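# Hang the ball-filled basket on the stand's peg

## Task

Put the basket on the stand's peg so it hangs from its cord handle, with all three balls still inside it.

## Robot and tools

Robot: two seven-joint arms, left_arm and right_arm, each ending in a two-finger gripper whose fingers can fold. A grip on the outer quarter of the pads (near the fingertips) squeezes as set. A grip deeper toward the palm may hold loosely, not at all, or harder than asked, and may let go when squeezed more. Fingers pushed tip-first into a surface fold easily unless fully closed, so a move can pass a surface with little sign, and the next grip can fail.

Frame: all poses, velocities and offsets use the scene frame. Origin at table-top height, midway between the arms' nominal bases; +z up, +x out over the table, left_arm on the +y side (image left/right does not match arm names). Gripper axes: fingers point along its +z, open and close along its y. end_effector_position is the point between the closed pads; fingertips extend about 33 mm past it (about 9 mm when fully open). Reported positions and orientations may be off by a few centimetres, more at long reach.

Row layout (shared by execute_actions and move): one flat list of 18 numbers covering both arms, each in [-1, 1]: left dx, dy, dz, rx, ry, rz, left gripper position, force_limit, speed, then the same nine for the right arm. dx..rz are offsets, not poses: measured from that arm's Hand target at the start of the action or call, along scene axes; 1.0 = 0.6 m of travel or 180 degrees of turn. rx, ry, rz form a single rotation vector, turning about the Hand target position. Within one action, every row counts from the same start, not from the prior row; a repeated offset in a new call moves further. Sending six zeros re-asks for the current Hand target. Gripper numbers are absolute commands, not offsets: position +1 = open 140 mm, about -0.8 = pads touching, -1 = close until blocked. force_limit and speed both start at +1; lower force_limit means gentler pad force (about 14 N at -1 up to 58 N at +1 for slow closing), faster closing grips harder. Gap speed is about 30 mm/s at -1, 140 at 0, 250 at +1. To leave a gripper unchanged, resend its previous three numbers; a 0 is a real command.

execute_actions: actions = list of actions; each action is a table of 1 to 15 rows, one row per 1/30 s step, the last row held to fill 15 steps. Empty list just returns state and images. cameras selects images (omit/null/["all"] = all, [] = none).

move: target = one row, or a list of up to 15 rows, all offsets counted from the Hand targets at the call start (not chained). speed = path top speed in m/s, 0.002 to 2 (default 0.25), one value or one per target; turns capped at twice that in rad/s and at 2.5 rad/s. blend = corner rounding radius in m for lists (default 0). blocking=false returns after about 0.5 s while motion continues. Paths are straight, last 0.5 to 10 s, do not avoid obstacles, and faster moves lag and hit harder. Finger changes on a later target apply once everything has come to rest there. The result adds a move: line: done (within 3 mm and 2 degrees), off_target, moving, held, fault, plus limits such as paced (pose clipped) or held (steps withheld).

wait: seconds 0 to 10; arms keep their last command. stop: brakes a running move (needs room). zoom_image: camera name and region [x0, y0, x1, y1] in pixels, at most 504x504, from the latest image of that camera. Cameras: cam_head_left, cam_head_right, cam_high, cam_low, cam_left_wrist, cam_right_wrist, each 672x504. clear_fault: arm = left_arm or right_arm; clears a reported torque or force fault only. finished_scene: scene = current scene number (1 to 2); irreversible, and the basket must stay hung unaided.

Control notes: orientation commands are clipped to within 32 degrees of the measured orientation each step; large wrist turns can swing the elbow. Hand target in results is the last commanded pose after clipping; the gripper often settles short, so send the remaining gap as an offset. To stop pushing into something, command a target back beyond the gripper.

Result lines: object_status 0 moving, 1 blocked while opening, 2 blocked while closing (a grip), 3 reached the position or pads met. It may take 0.2 to 1.7 s to update. To grip harder while at 2, raise force_limit and nudge position (-1 to -0.98). position_measured is in counts: 3 open, 75 about 100 mm, 139 about 60 mm, 200 about 20 mm, 230 pads touching. Joint velocities within noise means stopped. Joint torques, external joint torques and flange force (gripper axes) include friction, offsets and held weight; a push toward larger joint angle lowers external torque. Execute results also list some step positions.

Limits and hazards: contact torque limits (N m) waist 35, shoulder 35, upper arm roll 32, elbow 30, forearm roll 12, wrist pitch 12, wrist roll 12; net outside force limit 40 N, held weight included. Exceeding any, passing a joint range end, or overspeeding a joint stops that arm until clear_fault; after a force fault while gripping a fixed thing, open first. Joint ranges (rad): waist ±2.901, shoulder ±1.836, upper arm roll ±2.901, elbow -3.077 to -0.117 (straight at -0.467), forearm roll ±2.876, wrist pitch 0.440 to 4.622, wrist roll ±3.051. The clearance check may hold moves that bring an arm near the other's forearm but not gripper-to-gripper contact; never let the arms collide or one gripper close on the other. Holding loads, stretched poses or pushing at unreachable targets heats motors (MOTOR HOT, then an OVER-TEMPERATURE FAULT braking for 30 to 60 s or more). Avoid dropping the basket or balls, releasing moving parts, slams, hard pushes, hard grips on resting parts, and swinging loads fast. Anything leaving the table fails the task; loose objects may occasionally get nudged. The simulation keeps running while you think.

Each tool is called after "Call:" as name(argument=value, ...) on one line, values as JSON.

## Session

Call:
execute_actions(actions=[])

Scene clock: 0.00 s.
left_arm: end_effector_position=(+0.4773, +0.4353, +0.3098) position_measured=3 object_status=3 end_effector_quat_wxyz=(-0.019, +0.708, -0.695, -0.125) | right_arm: end_effector_position=(+0.6350, -0.2883, +0.2445) position_measured=3 object_status=3 end_effector_quat_wxyz=(+0.029, -0.321, +0.875, +0.361)
Joint positions: left_arm=[-0.094 -0.065 -0.024 -1.93 0.181 1.686 -0.181] | right_arm=[-0.111 0.345 -0.059 -1.699 0.692 1.663 0.526]
Joint velocities: within noise
Joint torques (N m): no reading
External joint torques (N m): no reading
Flange force (N): no reading
Hand target: left_arm +0.4773, +0.4353, +0.3098; -0.019, +0.708, -0.695, -0.125 | right_arm +0.6350, -0.2883, +0.2445; +0.029, -0.321, +0.875, +0.361
Tool commands: left_gripper/position=+1.0 left_gripper/force_limit=+1.0 left_gripper/speed=+1.0 right_gripper/position=+1.0 right_gripper/force_limit=+1.0 right_gripper/speed=+1.0

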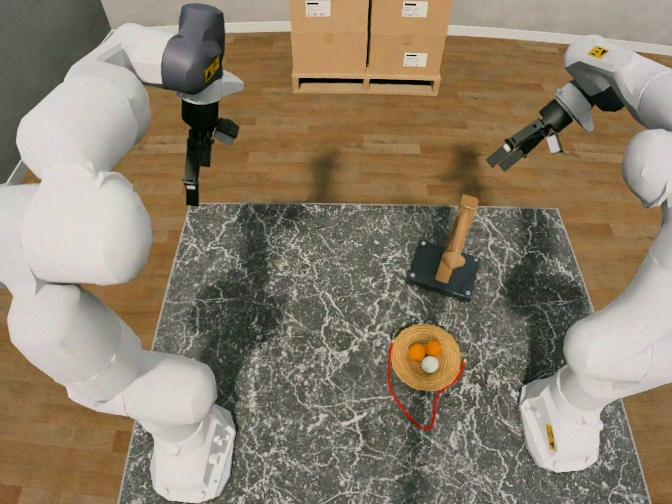

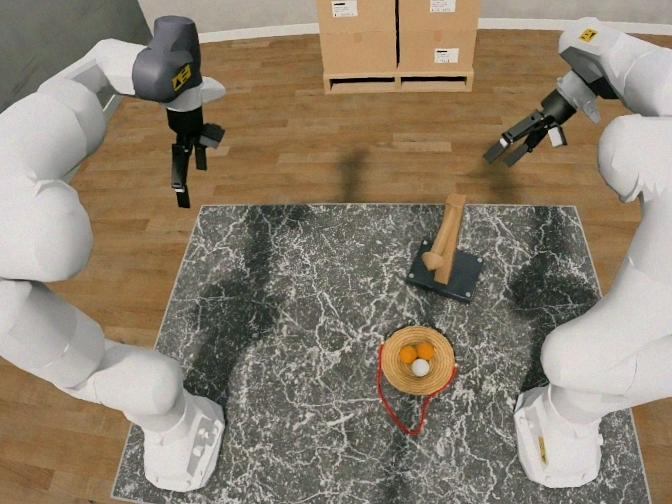

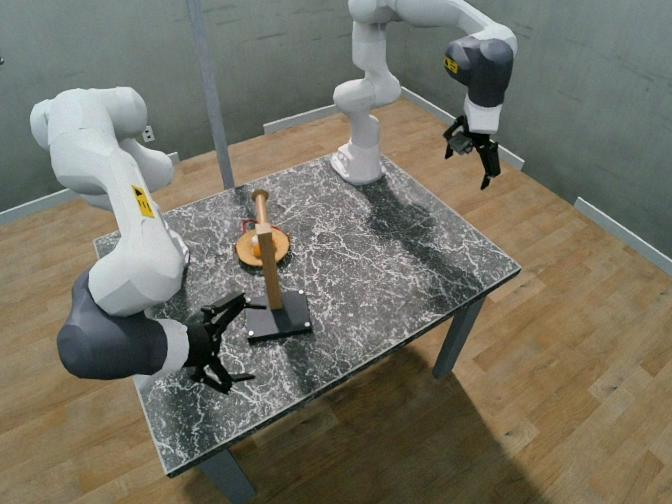

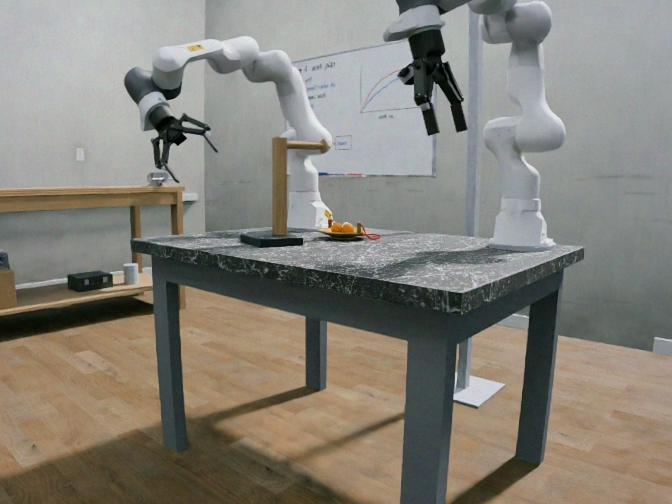

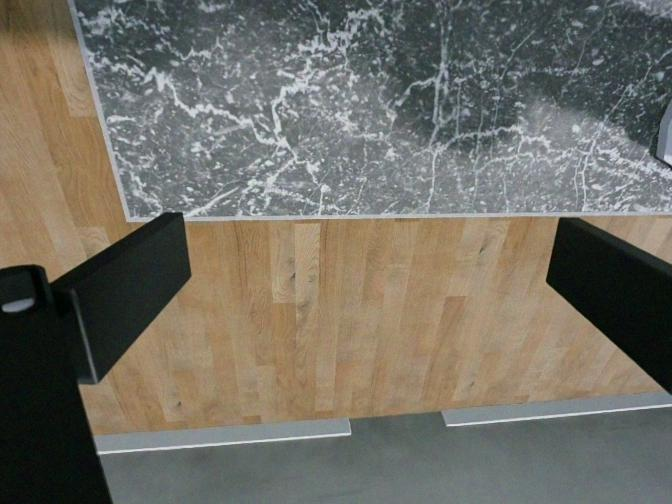

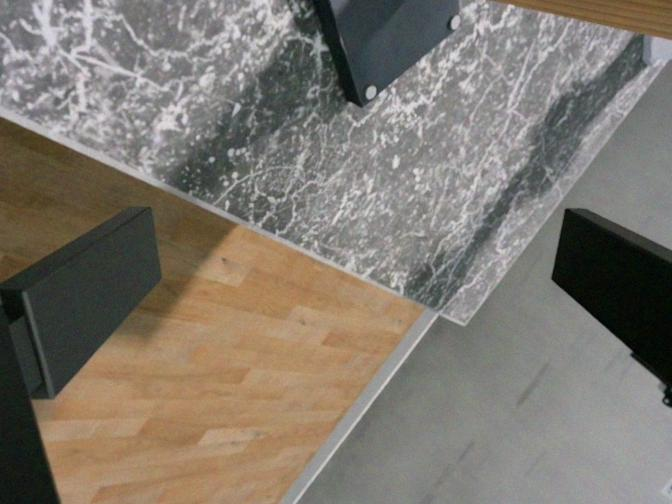

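Call:
zoom_image(camera="cam_head_left", region=[360, 300, 500, 440])

Call:
zoom_image(camera="cam_head_right", region=[350, 300, 490, 440])

Call:
zoom_image(camera="cam_high", region=[190, 180, 350, 360])

Call:
zoom_image(camera="cam_low", region=[220, 120, 420, 260])

Call:
zoom_image(camera="cam_head_left", region=[390, 180, 510, 310])

Call:
zoom_image(camera="cam_head_right", region=[390, 180, 510, 310])

Scaled by 3.600 from the camera's 672x504 image, which has a finer 960x720 frame.

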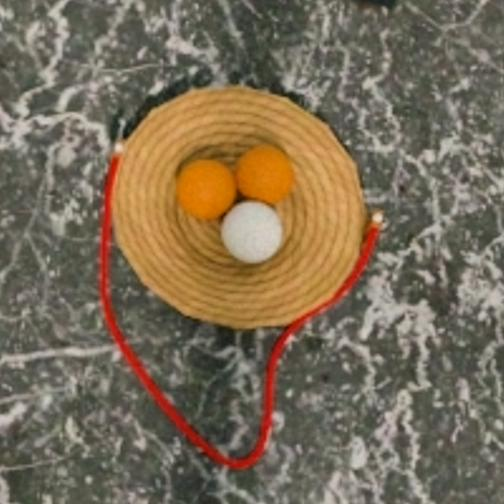

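Scaled by 3.600 from the camera's 672x504 image, which has a finer 960x720 frame.

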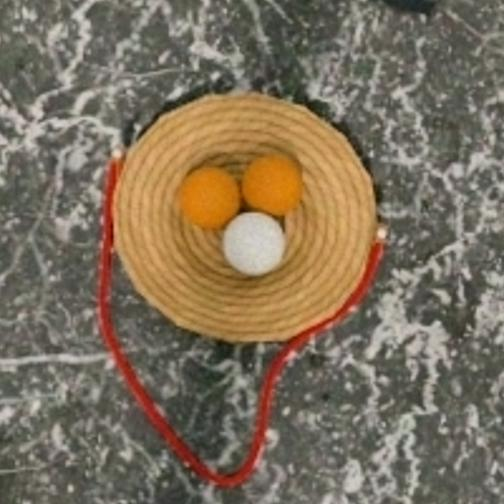

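Scaled by 2.800 from the camera's 672x504 image, which has a finer 960x720 frame.

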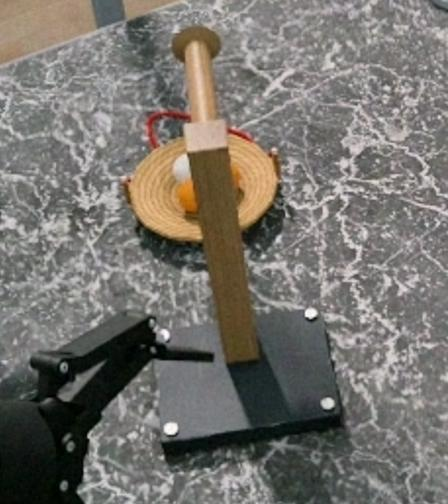

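Scaled by 2.520 from the camera's 672x504 image, which has a finer 960x720 frame.

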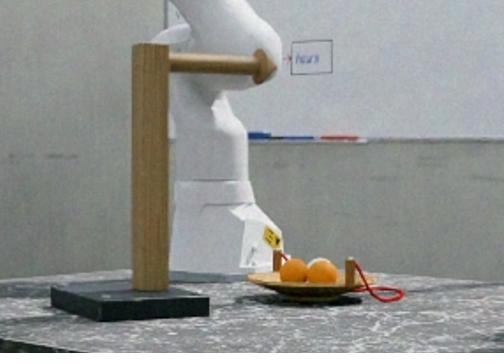

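Scaled by 3.877 from the camera's 672x504 image, which has a finer 960x720 frame.

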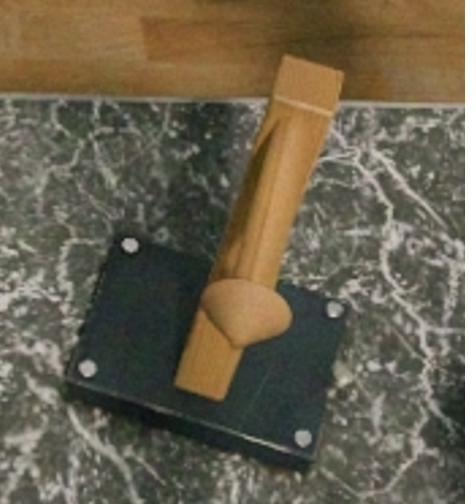

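Scaled by 3.877 from the camera's 672x504 image, which has a finer 960x720 frame.

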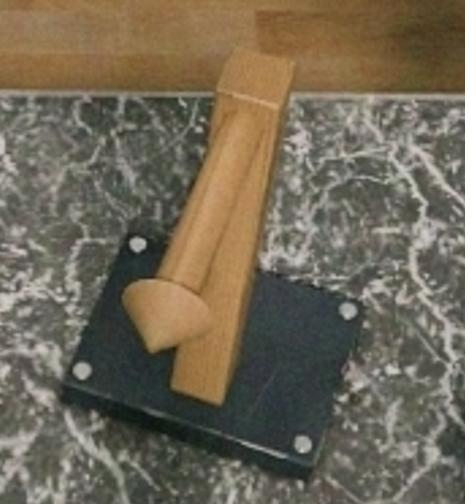

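Call:
zoom_image(camera="cam_head_left", region=[150, 60, 270, 220])

Call:
zoom_image(camera="cam_head_left", region=[470, 30, 640, 200])

Scaled by 3.150 from the camera's 672x504 image, which has a finer 960x720 frame.

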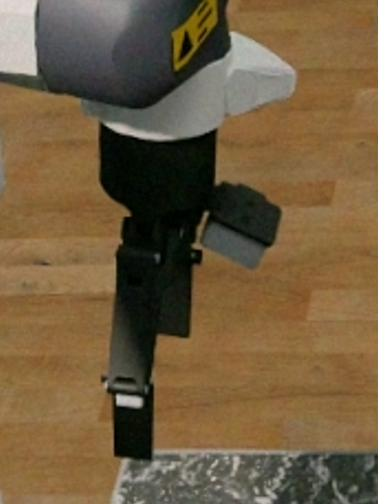

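Scaled by 2.965 from the camera's 672x504 image, which has a finer 960x720 frame.

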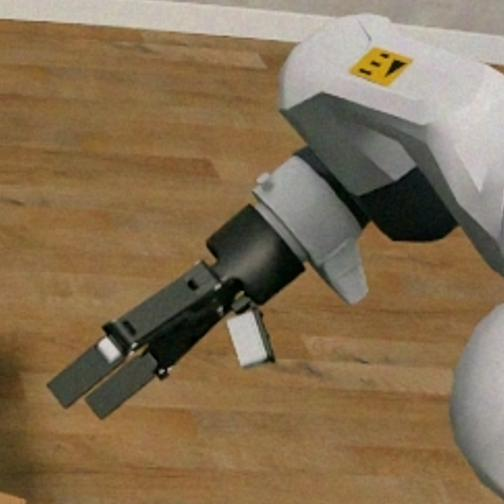

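Call:
move(target=[[0,0,0,0,0,0,1,1,1,-0.225,0,0.426,-0.1,-0.03,0,-0.2,-0.5,0],[0,0,0,0,0,0,1,1,1,-0.692,0.263,0.3425,-0.2280,-0.0608,-0.0067,-0.2,-0.5,0]], speed=0.35, blend=[0.05, 0])

Scene clock: 233.13 s.
left_arm: end_effector_position=(+0.4773, +0.4353, +0.3098) position_measured=3 object_status=3 end_effector_quat_wxyz=(-0.019, +0.708, -0.695, -0.125) | right_arm: end_effector_position=(+0.2211, -0.1312, +0.4497) position_measured=154 object_status=3 end_effector_quat_wxyz=(+0.000, -0.336, +0.942, +0.000)
Joint positions: left_arm=[-0.094 -0.065 -0.024 -1.93 0.181 1.686 -0.181] | right_arm=[-0.066 -0.93 0.555 -2.111 0.455 1.292 1.34]
Joint velocities: left_arm=[within noise] | right_arm=[-0.001 0.001 0.001 0.001 0.001 -0.001 0.006]
Joint torques (N m): left_arm=[0.02 -32 0.47 24.43 1.13 2.07 -0.02] | right_arm=[-0.72 5.55 -12.88 18.44 1.32 2.39 0.16]
External joint torques (N m): left_arm=[0.02 -1.96 0.5 -0.01 0.04 0.01 -0.03] | right_arm=[-0.83 -0.65 0.87 -0.53 0.55 -0.05 0.16]
Flange force (N): left_arm=[-1.4 5.9 0.7] | right_arm=[0.0 1.8 2.9]
Hand target: left_arm +0.4773, +0.4353, +0.3098; -0.019, +0.708, -0.695, -0.125 | right_arm +0.2198, -0.1305, +0.4500; +0.000, -0.334, +0.943, +0.000
Off the commanded pose: left_arm 0.000 m, 0 deg | right_arm 0.001 m, 0 deg.
move: done

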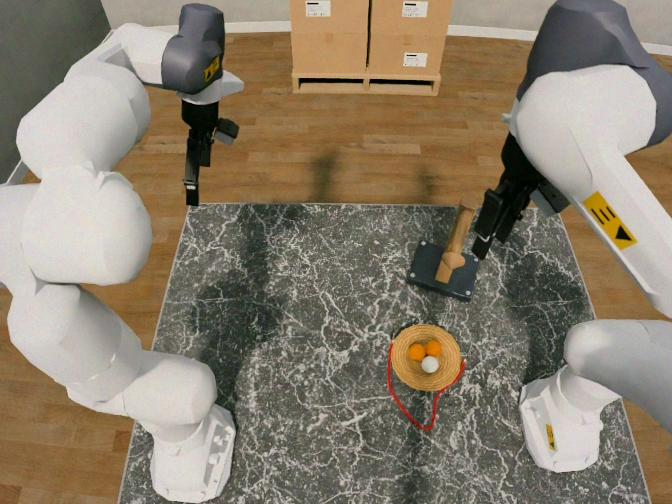

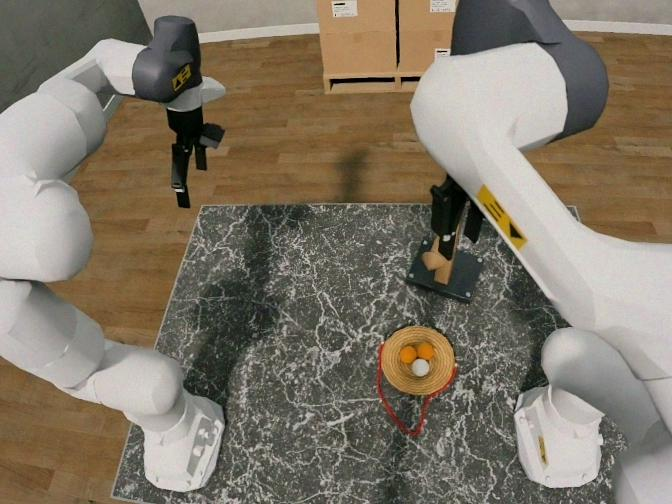

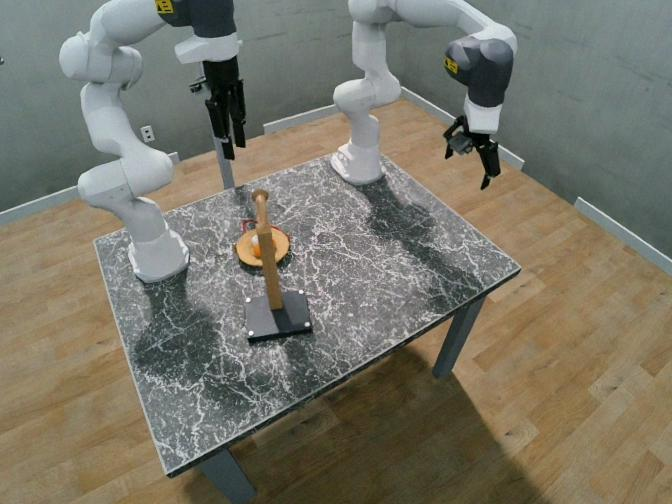

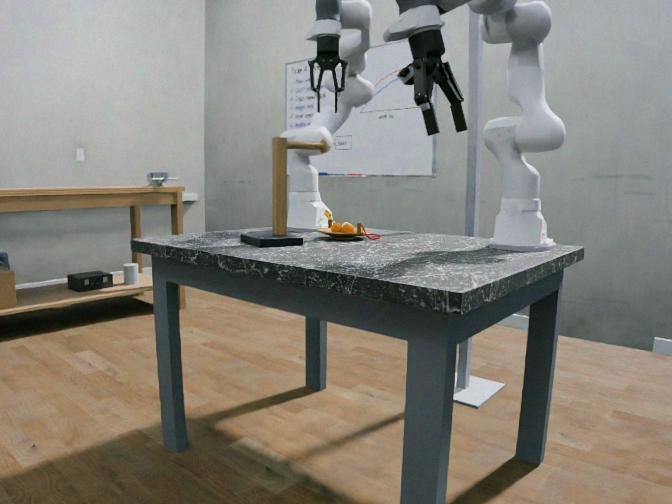

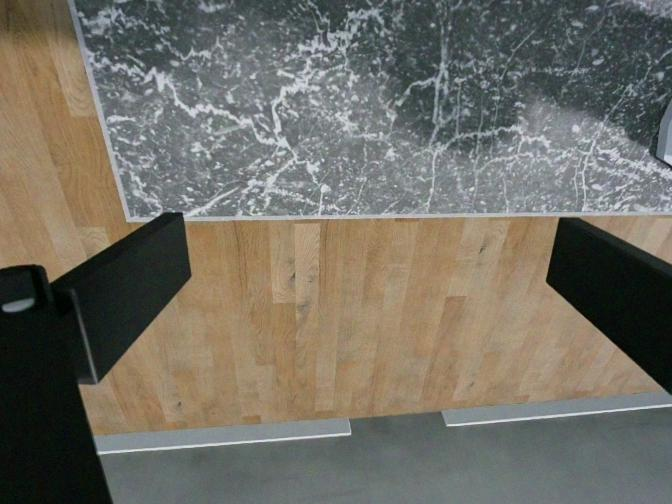

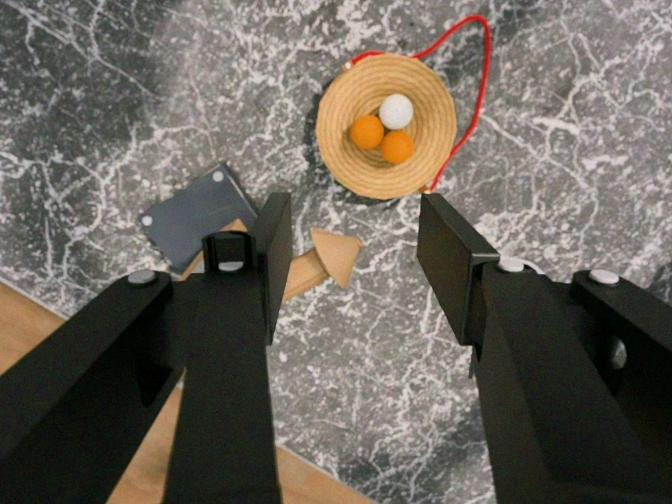

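Call:
move(target=[0,0,0,0,0,0,1,1,1,-0.1333,0.05,-0.16667,0,0,0,-0.2,-0.5,0], speed=0.2, cameras=["cam_head_left","cam_head_right","cam_right_wrist"])

Scene clock: 291.63 s.
left_arm: end_effector_position=(+0.4773, +0.4353, +0.3098) position_measured=3 object_status=3 end_effector_quat_wxyz=(-0.019, +0.708, -0.695, -0.125) | right_arm: end_effector_position=(+0.1395, -0.1014, +0.3503) position_measured=154 object_status=3 end_effector_quat_wxyz=(-0.001, -0.337, +0.941, -0.001)
Joint positions: left_arm=[-0.094 -0.065 -0.024 -1.93 0.181 1.686 -0.181] | right_arm=[0.035 -1.199 0.696 -2.389 0.659 1.343 1.415]
Joint velocities: left_arm=[within noise] | right_arm=[0.001 0 0 -0.001 0.002 0 0.005]
Joint torques (N m): left_arm=[-0.02 -32.02 0.44 24.43 1.12 2.08 -0.01] | right_arm=[-0.79 11.58 -16.6 15.87 1.4 2.78 0.16]
External joint torques (N m): left_arm=[-0.09 -2.06 0.4 0.06 0.03 0.03 -0.02] | right_arm=[-0.8 -0.58 1.05 -1.05 0.63 0.35 0.16]
Flange force (N): left_arm=[-1.2 6.0 0.6] | right_arm=[-0.8 1.1 5.5]
Hand target: left_arm +0.4773, +0.4353, +0.3098; -0.019, +0.708, -0.695, -0.125 | right_arm +0.1399, -0.1005, +0.3500; +0.000, -0.334, +0.943, +0.000
Off the commanded pose: left_arm 0.000 m, 0 deg | right_arm 0.001 m, 0 deg.
move: done
Images, in order (width x height): cam_head_left 672x504, cam_head_right 672x504, cam_right_wrist 672x504.

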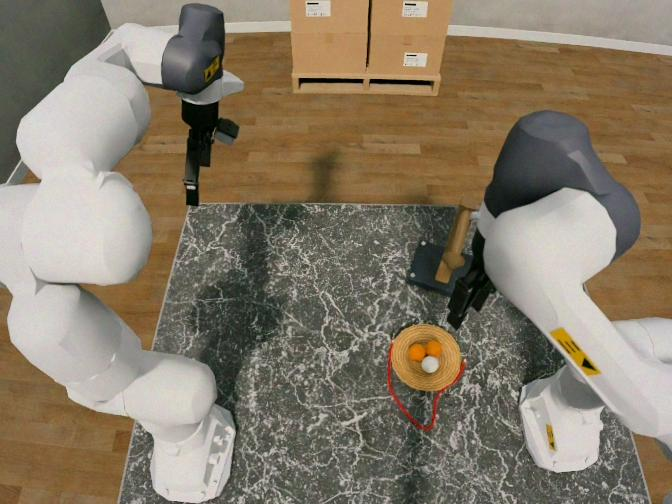

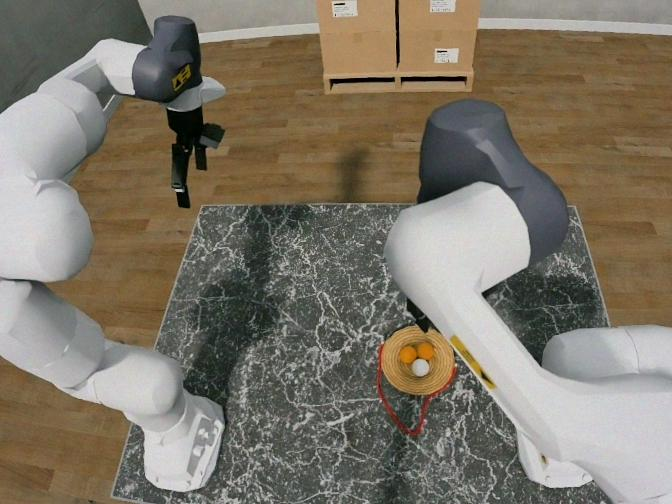

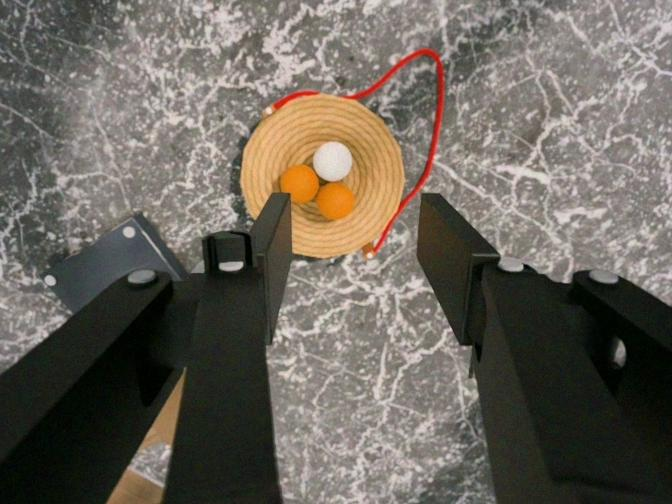

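Call:
zoom_image(camera="cam_right_wrist", region=[150, 20, 550, 320])

Call:
zoom_image(camera="cam_right_wrist", region=[220, 20, 480, 280])

Scaled by 1.260 from the camera's 672x504 image, which has a finer 960x720 frame.

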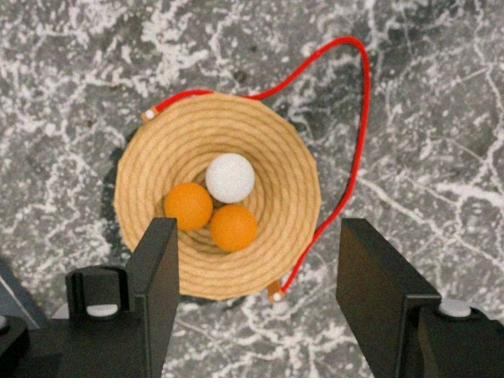

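Scaled by 1.938 from the camera's 672x504 image, which has a finer 960x720 frame.

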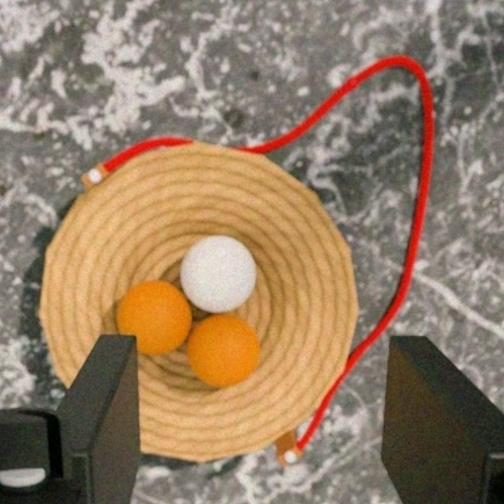

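Call:
move(target=[-0.2955,-0.4755,0.2337,-0.0724,-0.0366,-0.1109,-0.8,-0.5,0,0.4335,-0.599,0.15,0.2430,-0.0956,0.3104,-0.2,-0.5,0], speed=0.3)

Scene clock: 555.43 s.
left_arm: end_effector_position=(+0.3012, +0.1504, +0.4498) position_measured=229 object_status=3 end_effector_quat_wxyz=(+0.002, -0.579, +0.815, -0.001) | right_arm: end_effector_position=(+0.4005, -0.4593, +0.4401) position_measured=154 object_status=3 end_effector_quat_wxyz=(-0.251, +0.695, -0.608, -0.291)
Joint positions: left_arm=[-0.346 -0.411 -0.303 -1.914 -0.117 1.524 -0.302] | right_arm=[1.027 -1.158 -1.041 -2.001 -0.147 1.373 0.173]
Joint velocities: left_arm=[0.001 0 0 0.001 0.001 0.001 -0.004] | right_arm=[0.001 0 0.001 0.001 0 -0.002 -0.007]
Joint torques (N m): left_arm=[0.17 -17.05 3.89 23.91 0.43 2.46 -0.2] | right_arm=[-0.02 18.57 23.43 12 2.3 2.01 -0.21]
External joint torques (N m): left_arm=[0.15 -1.33 0.34 0.42 -0.34 -0.15 -0.2] | right_arm=[0 -0.14 -0.04 -0.31 -0.28 -0.09 -0.19]
Flange force (N): left_arm=[-1.1 3.2 -0.7] | right_arm=[0.8 0.7 1.0]
Hand target: left_arm +0.3000, +0.1500, +0.4500; +0.000, -0.581, +0.814, +0.000 | right_arm +0.4000, -0.4599, +0.4400; -0.251, +0.698, -0.606, -0.290
Off the commanded pose: left_arm 0.001 m, 0 deg | right_arm 0.001 m, 0 deg.
move: done

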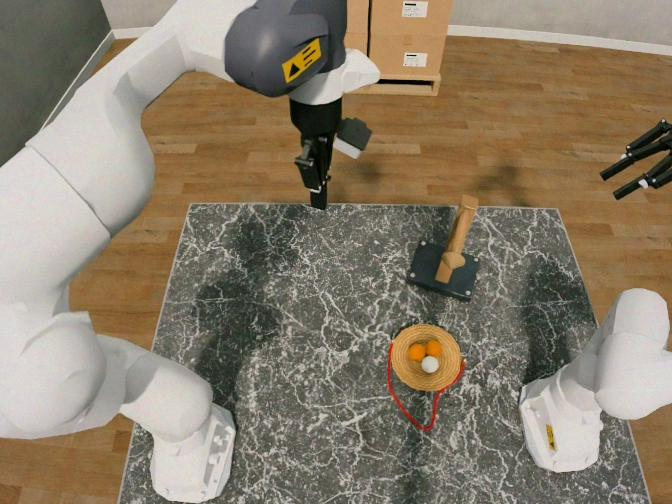

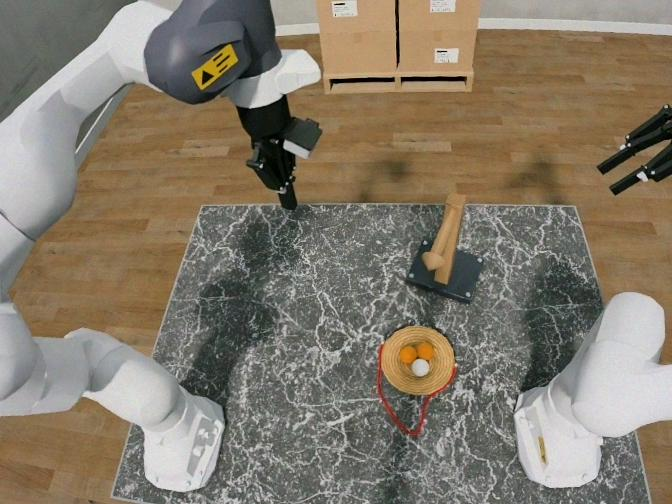

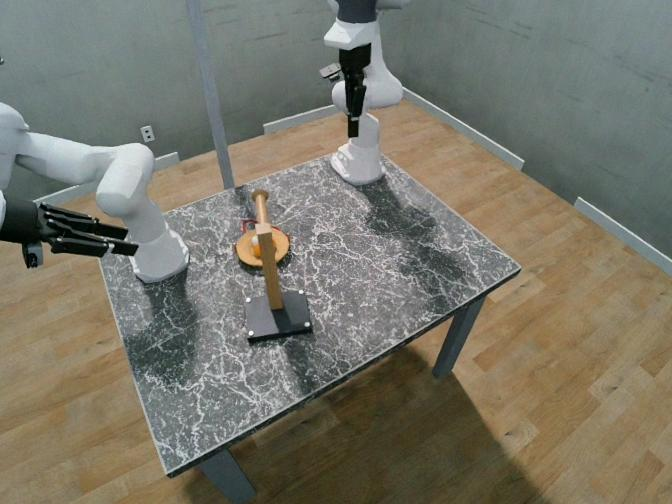

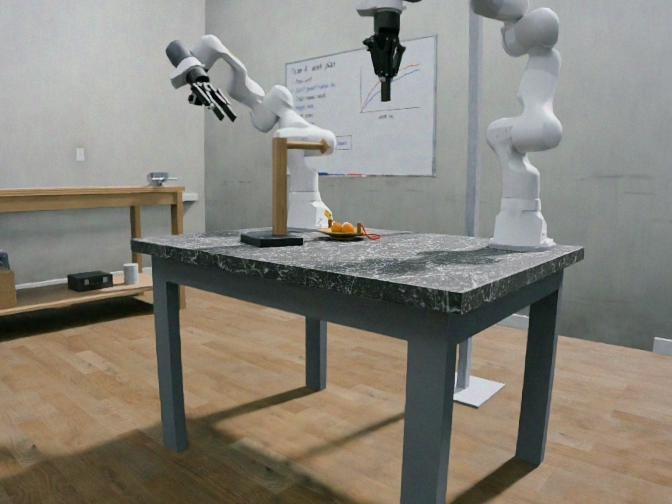

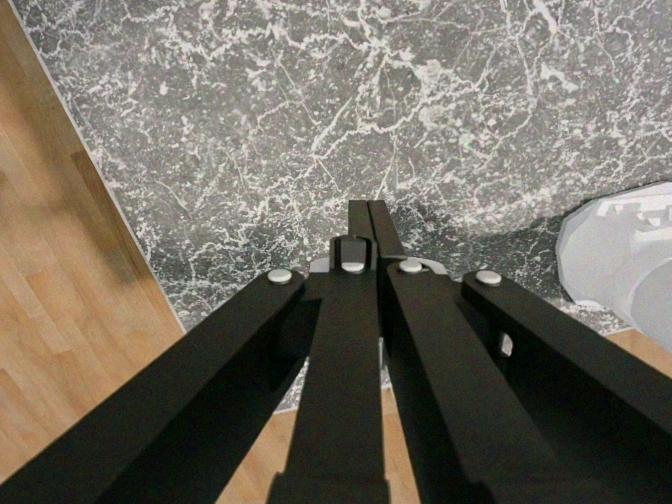

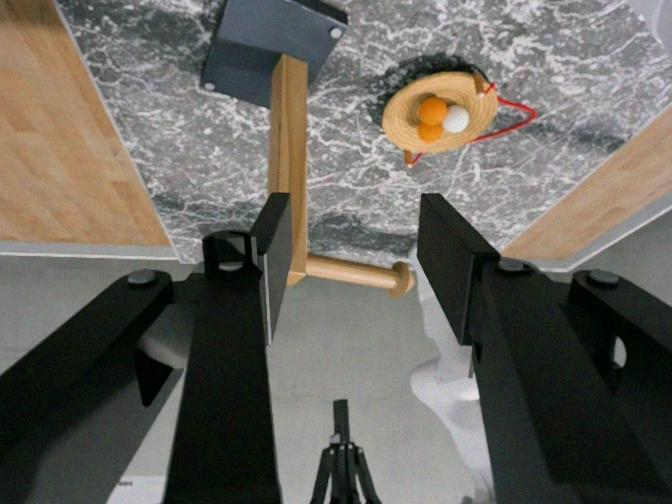

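Call:
move(target=[0.0667,-0.4833,-0.05,0,0,0,-0.8,-0.5,0,0,0,0,0,0,0,-0.2,-0.5,0], speed=0.25)

Scene clock: 565.63 s.
left_arm: end_effector_position=(+0.3398, -0.1411, +0.4208) position_measured=229 object_status=3 end_effector_quat_wxyz=(-0.001, -0.579, +0.816, -0.003) | right_arm: end_effector_position=(+0.4003, -0.4595, +0.4401) position_measured=154 object_status=3 end_effector_quat_wxyz=(-0.251, +0.695, -0.607, -0.291)
Joint positions: left_arm=[-0.76 0.577 -0.495 -0.804 0.268 1.338 -0.791] | right_arm=[1.028 -1.158 -1.041 -2 -0.147 1.372 0.171]
Joint velocities: left_arm=[-0.001 0 0.002 0 0 -0.005 -0.002] | right_arm=[within noise]
Joint torques (N m): left_arm=[-0.62 -48.08 -4.1 21.32 1.07 2.5 -0.14] | right_arm=[-0.27 18.96 23.43 11.68 2.51 2.08 -0.22]
External joint torques (N m): left_arm=[-0.67 -2.19 0.82 0.33 0.3 -0.13 -0.14] | right_arm=[-0.41 0.09 -0.18 -0.56 -0.09 -0.02 -0.2]
Flange force (N): left_arm=[0.0 0.0 0.0] | right_arm=[0.6 1.7 2.2]
Hand target: left_arm +0.3400, -0.1400, +0.4200; +0.000, -0.581, +0.814, +0.000 | right_arm +0.4000, -0.4599, +0.4400; -0.251, +0.698, -0.606, -0.290
Off the commanded pose: left_arm 0.001 m, 0 deg | right_arm 0.001 m, 0 deg.
move: done

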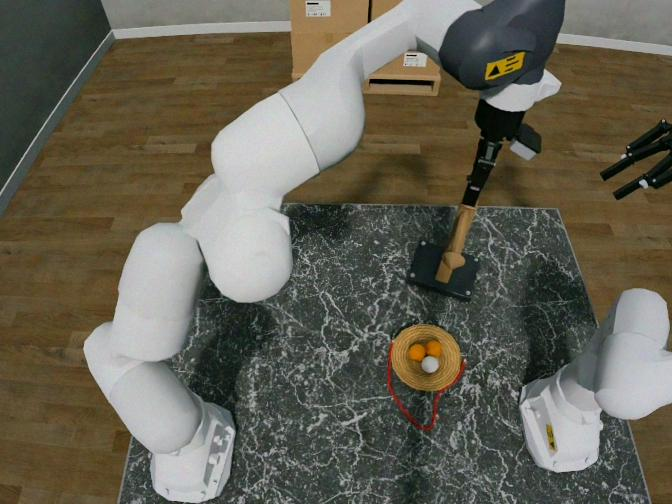

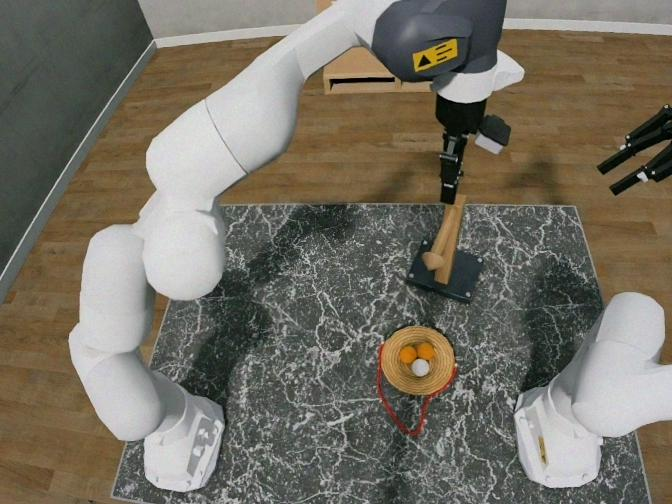

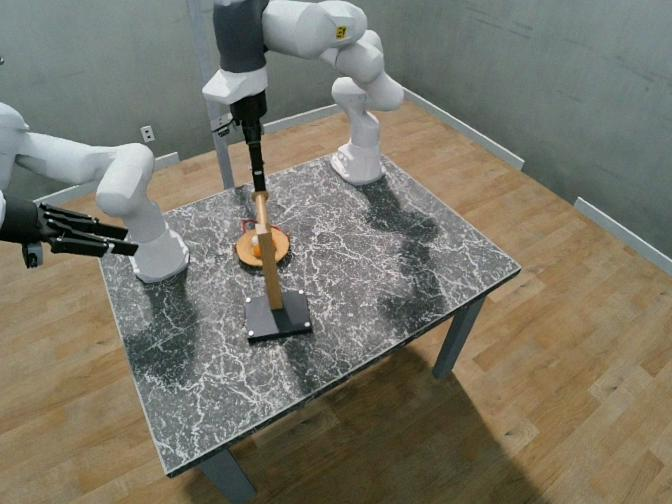

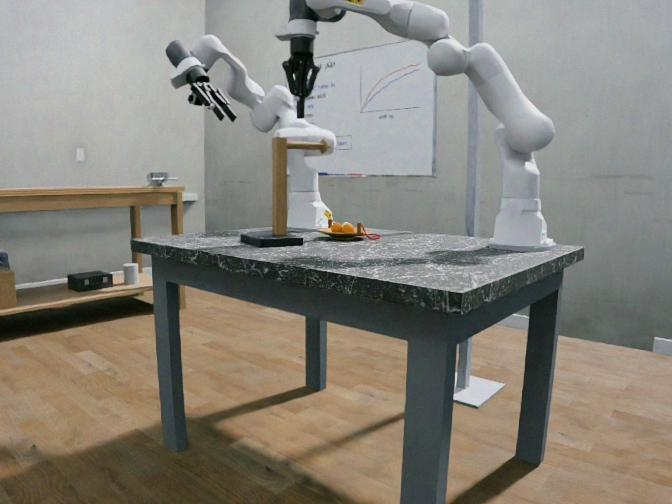

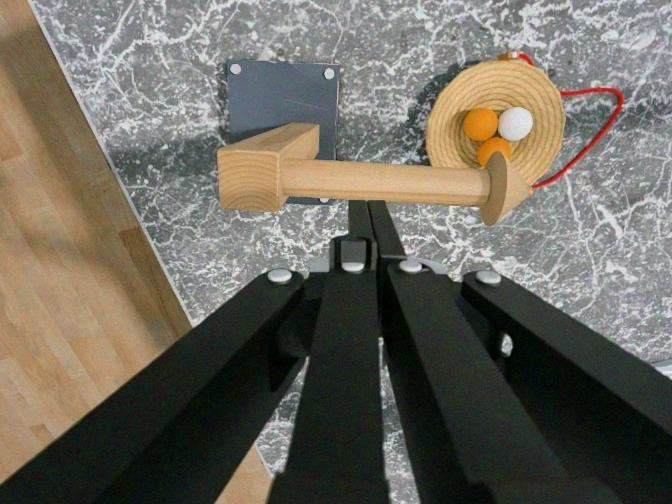

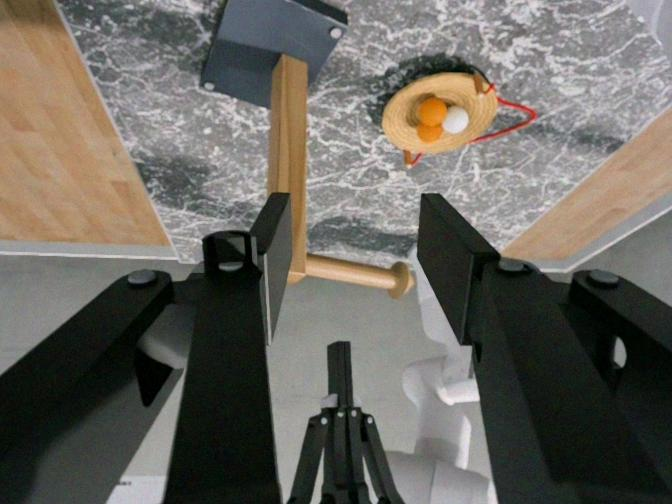

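Call:
zoom_image(camera="cam_left_wrist", region=[200, 100, 560, 340])

Call:
zoom_image(camera="cam_right_wrist", region=[250, 160, 430, 420])

Call:
zoom_image(camera="cam_low", region=[220, 40, 400, 260])

Call:
zoom_image(camera="cam_high", region=[180, 100, 330, 350])

Scaled by 1.400 from the camera's 672x504 image, which has a finer 960x720 frame.

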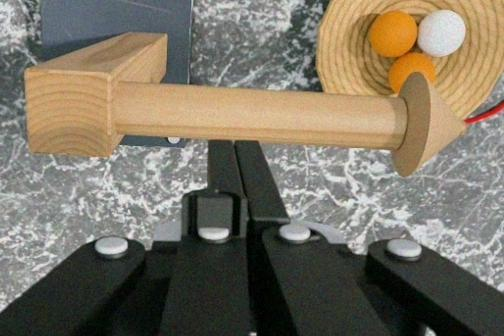

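Scaled by 1.938 from the camera's 672x504 image, which has a finer 960x720 frame.

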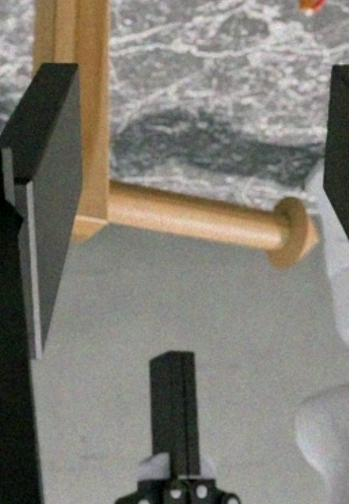

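Scaled by 2.291 from the camera's 672x504 image, which has a finer 960x720 frame.

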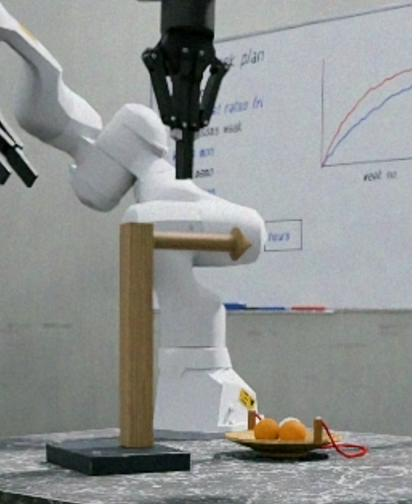

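Scaled by 2.016 from the camera's 672x504 image, which has a finer 960x720 frame.

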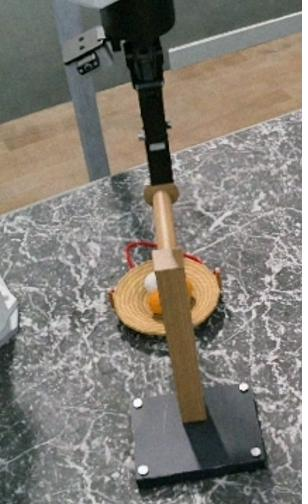

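Call:
move(target=[-0.0165,-0.0067,-0.075,0,0,-0.0139,-0.8,-0.5,0,0,0,0,0,0,0,-0.2,-0.5,0], speed=0.1, cameras=["cam_left_wrist","cam_right_wrist"])

Call:
zoom_image(camera="cam_right_wrist", region=[270, 220, 420, 380])

Call:
zoom_image(camera="cam_left_wrist", region=[200, 100, 560, 340])

Scene clock: 594.13 s.
left_arm: end_effector_position=(+0.3304, -0.1428, +0.3744) position_measured=229 object_status=3 end_effector_quat_wxyz=(+0.002, -0.564, +0.825, +0.001) | right_arm: end_effector_position=(+0.4003, -0.4596, +0.4401) position_measured=154 object_status=3 end_effector_quat_wxyz=(-0.251, +0.695, -0.607, -0.291)
Joint positions: left_arm=[-0.683 0.48 -0.53 -1.094 0.239 1.515 -0.785] | right_arm=[1.028 -1.158 -1.041 -2 -0.147 1.372 0.17]
Joint velocities: left_arm=[0.001 0 0.001 0 0 0.004 0.001] | right_arm=[within noise]
Joint torques (N m): left_arm=[0.4 -47.5 -5.88 22.74 0.61 2.93 0.17] | right_arm=[-0.27 18.96 23.44 11.63 2.51 2.11 -0.2]
External joint torques (N m): left_arm=[0.46 -3.31 -0.07 -0.25 -0.19 0.31 0.17] | right_arm=[-0.34 0.17 -0.16 -0.58 -0.08 0.02 -0.18]
Flange force (N): left_arm=[0.0 0.0 0.0] | right_arm=[0.5 1.5 2.3]
Hand target: left_arm +0.3301, -0.1440, +0.3750; +0.000, -0.563, +0.827, +0.000 | right_arm +0.4000, -0.4599, +0.4400; -0.251, +0.698, -0.606, -0.290
Off the commanded pose: left_arm 0.001 m, 0 deg | right_arm 0.001 m, 0 deg.
move: done
Images, in order (width x height): cam_left_wrist 672x504, cam_right_wrist 672x504.

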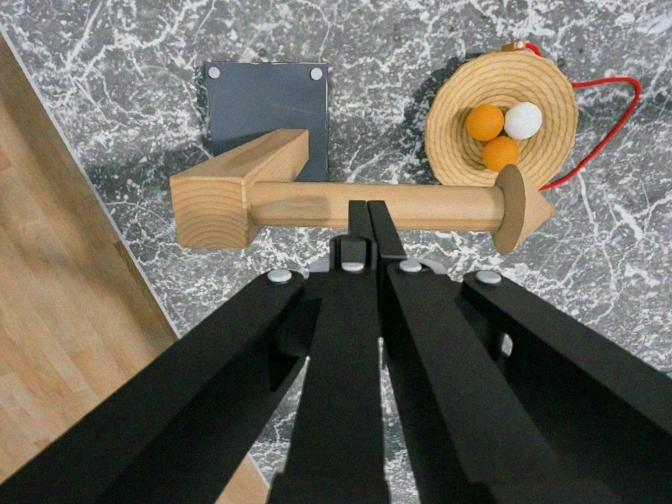

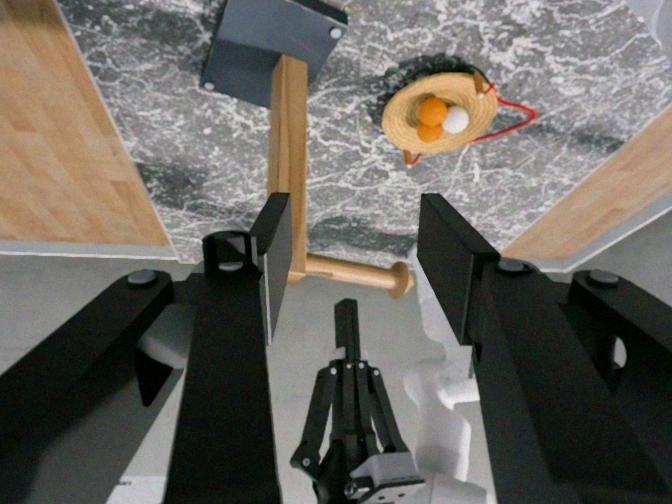

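Scaled by 3.150 from the camera's 672x504 image, which has a finer 960x720 frame.

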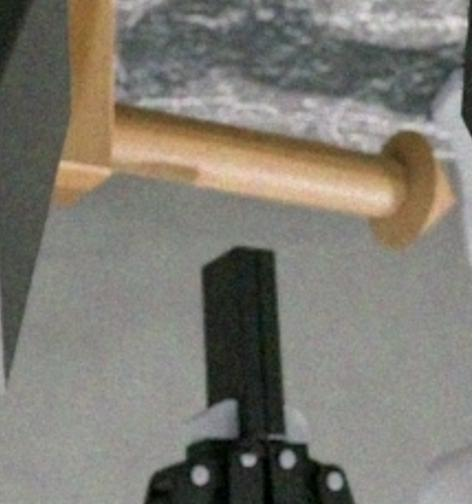

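Scaled by 1.400 from the camera's 672x504 image, which has a finer 960x720 frame.

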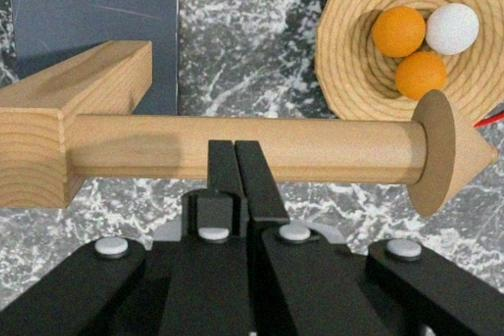

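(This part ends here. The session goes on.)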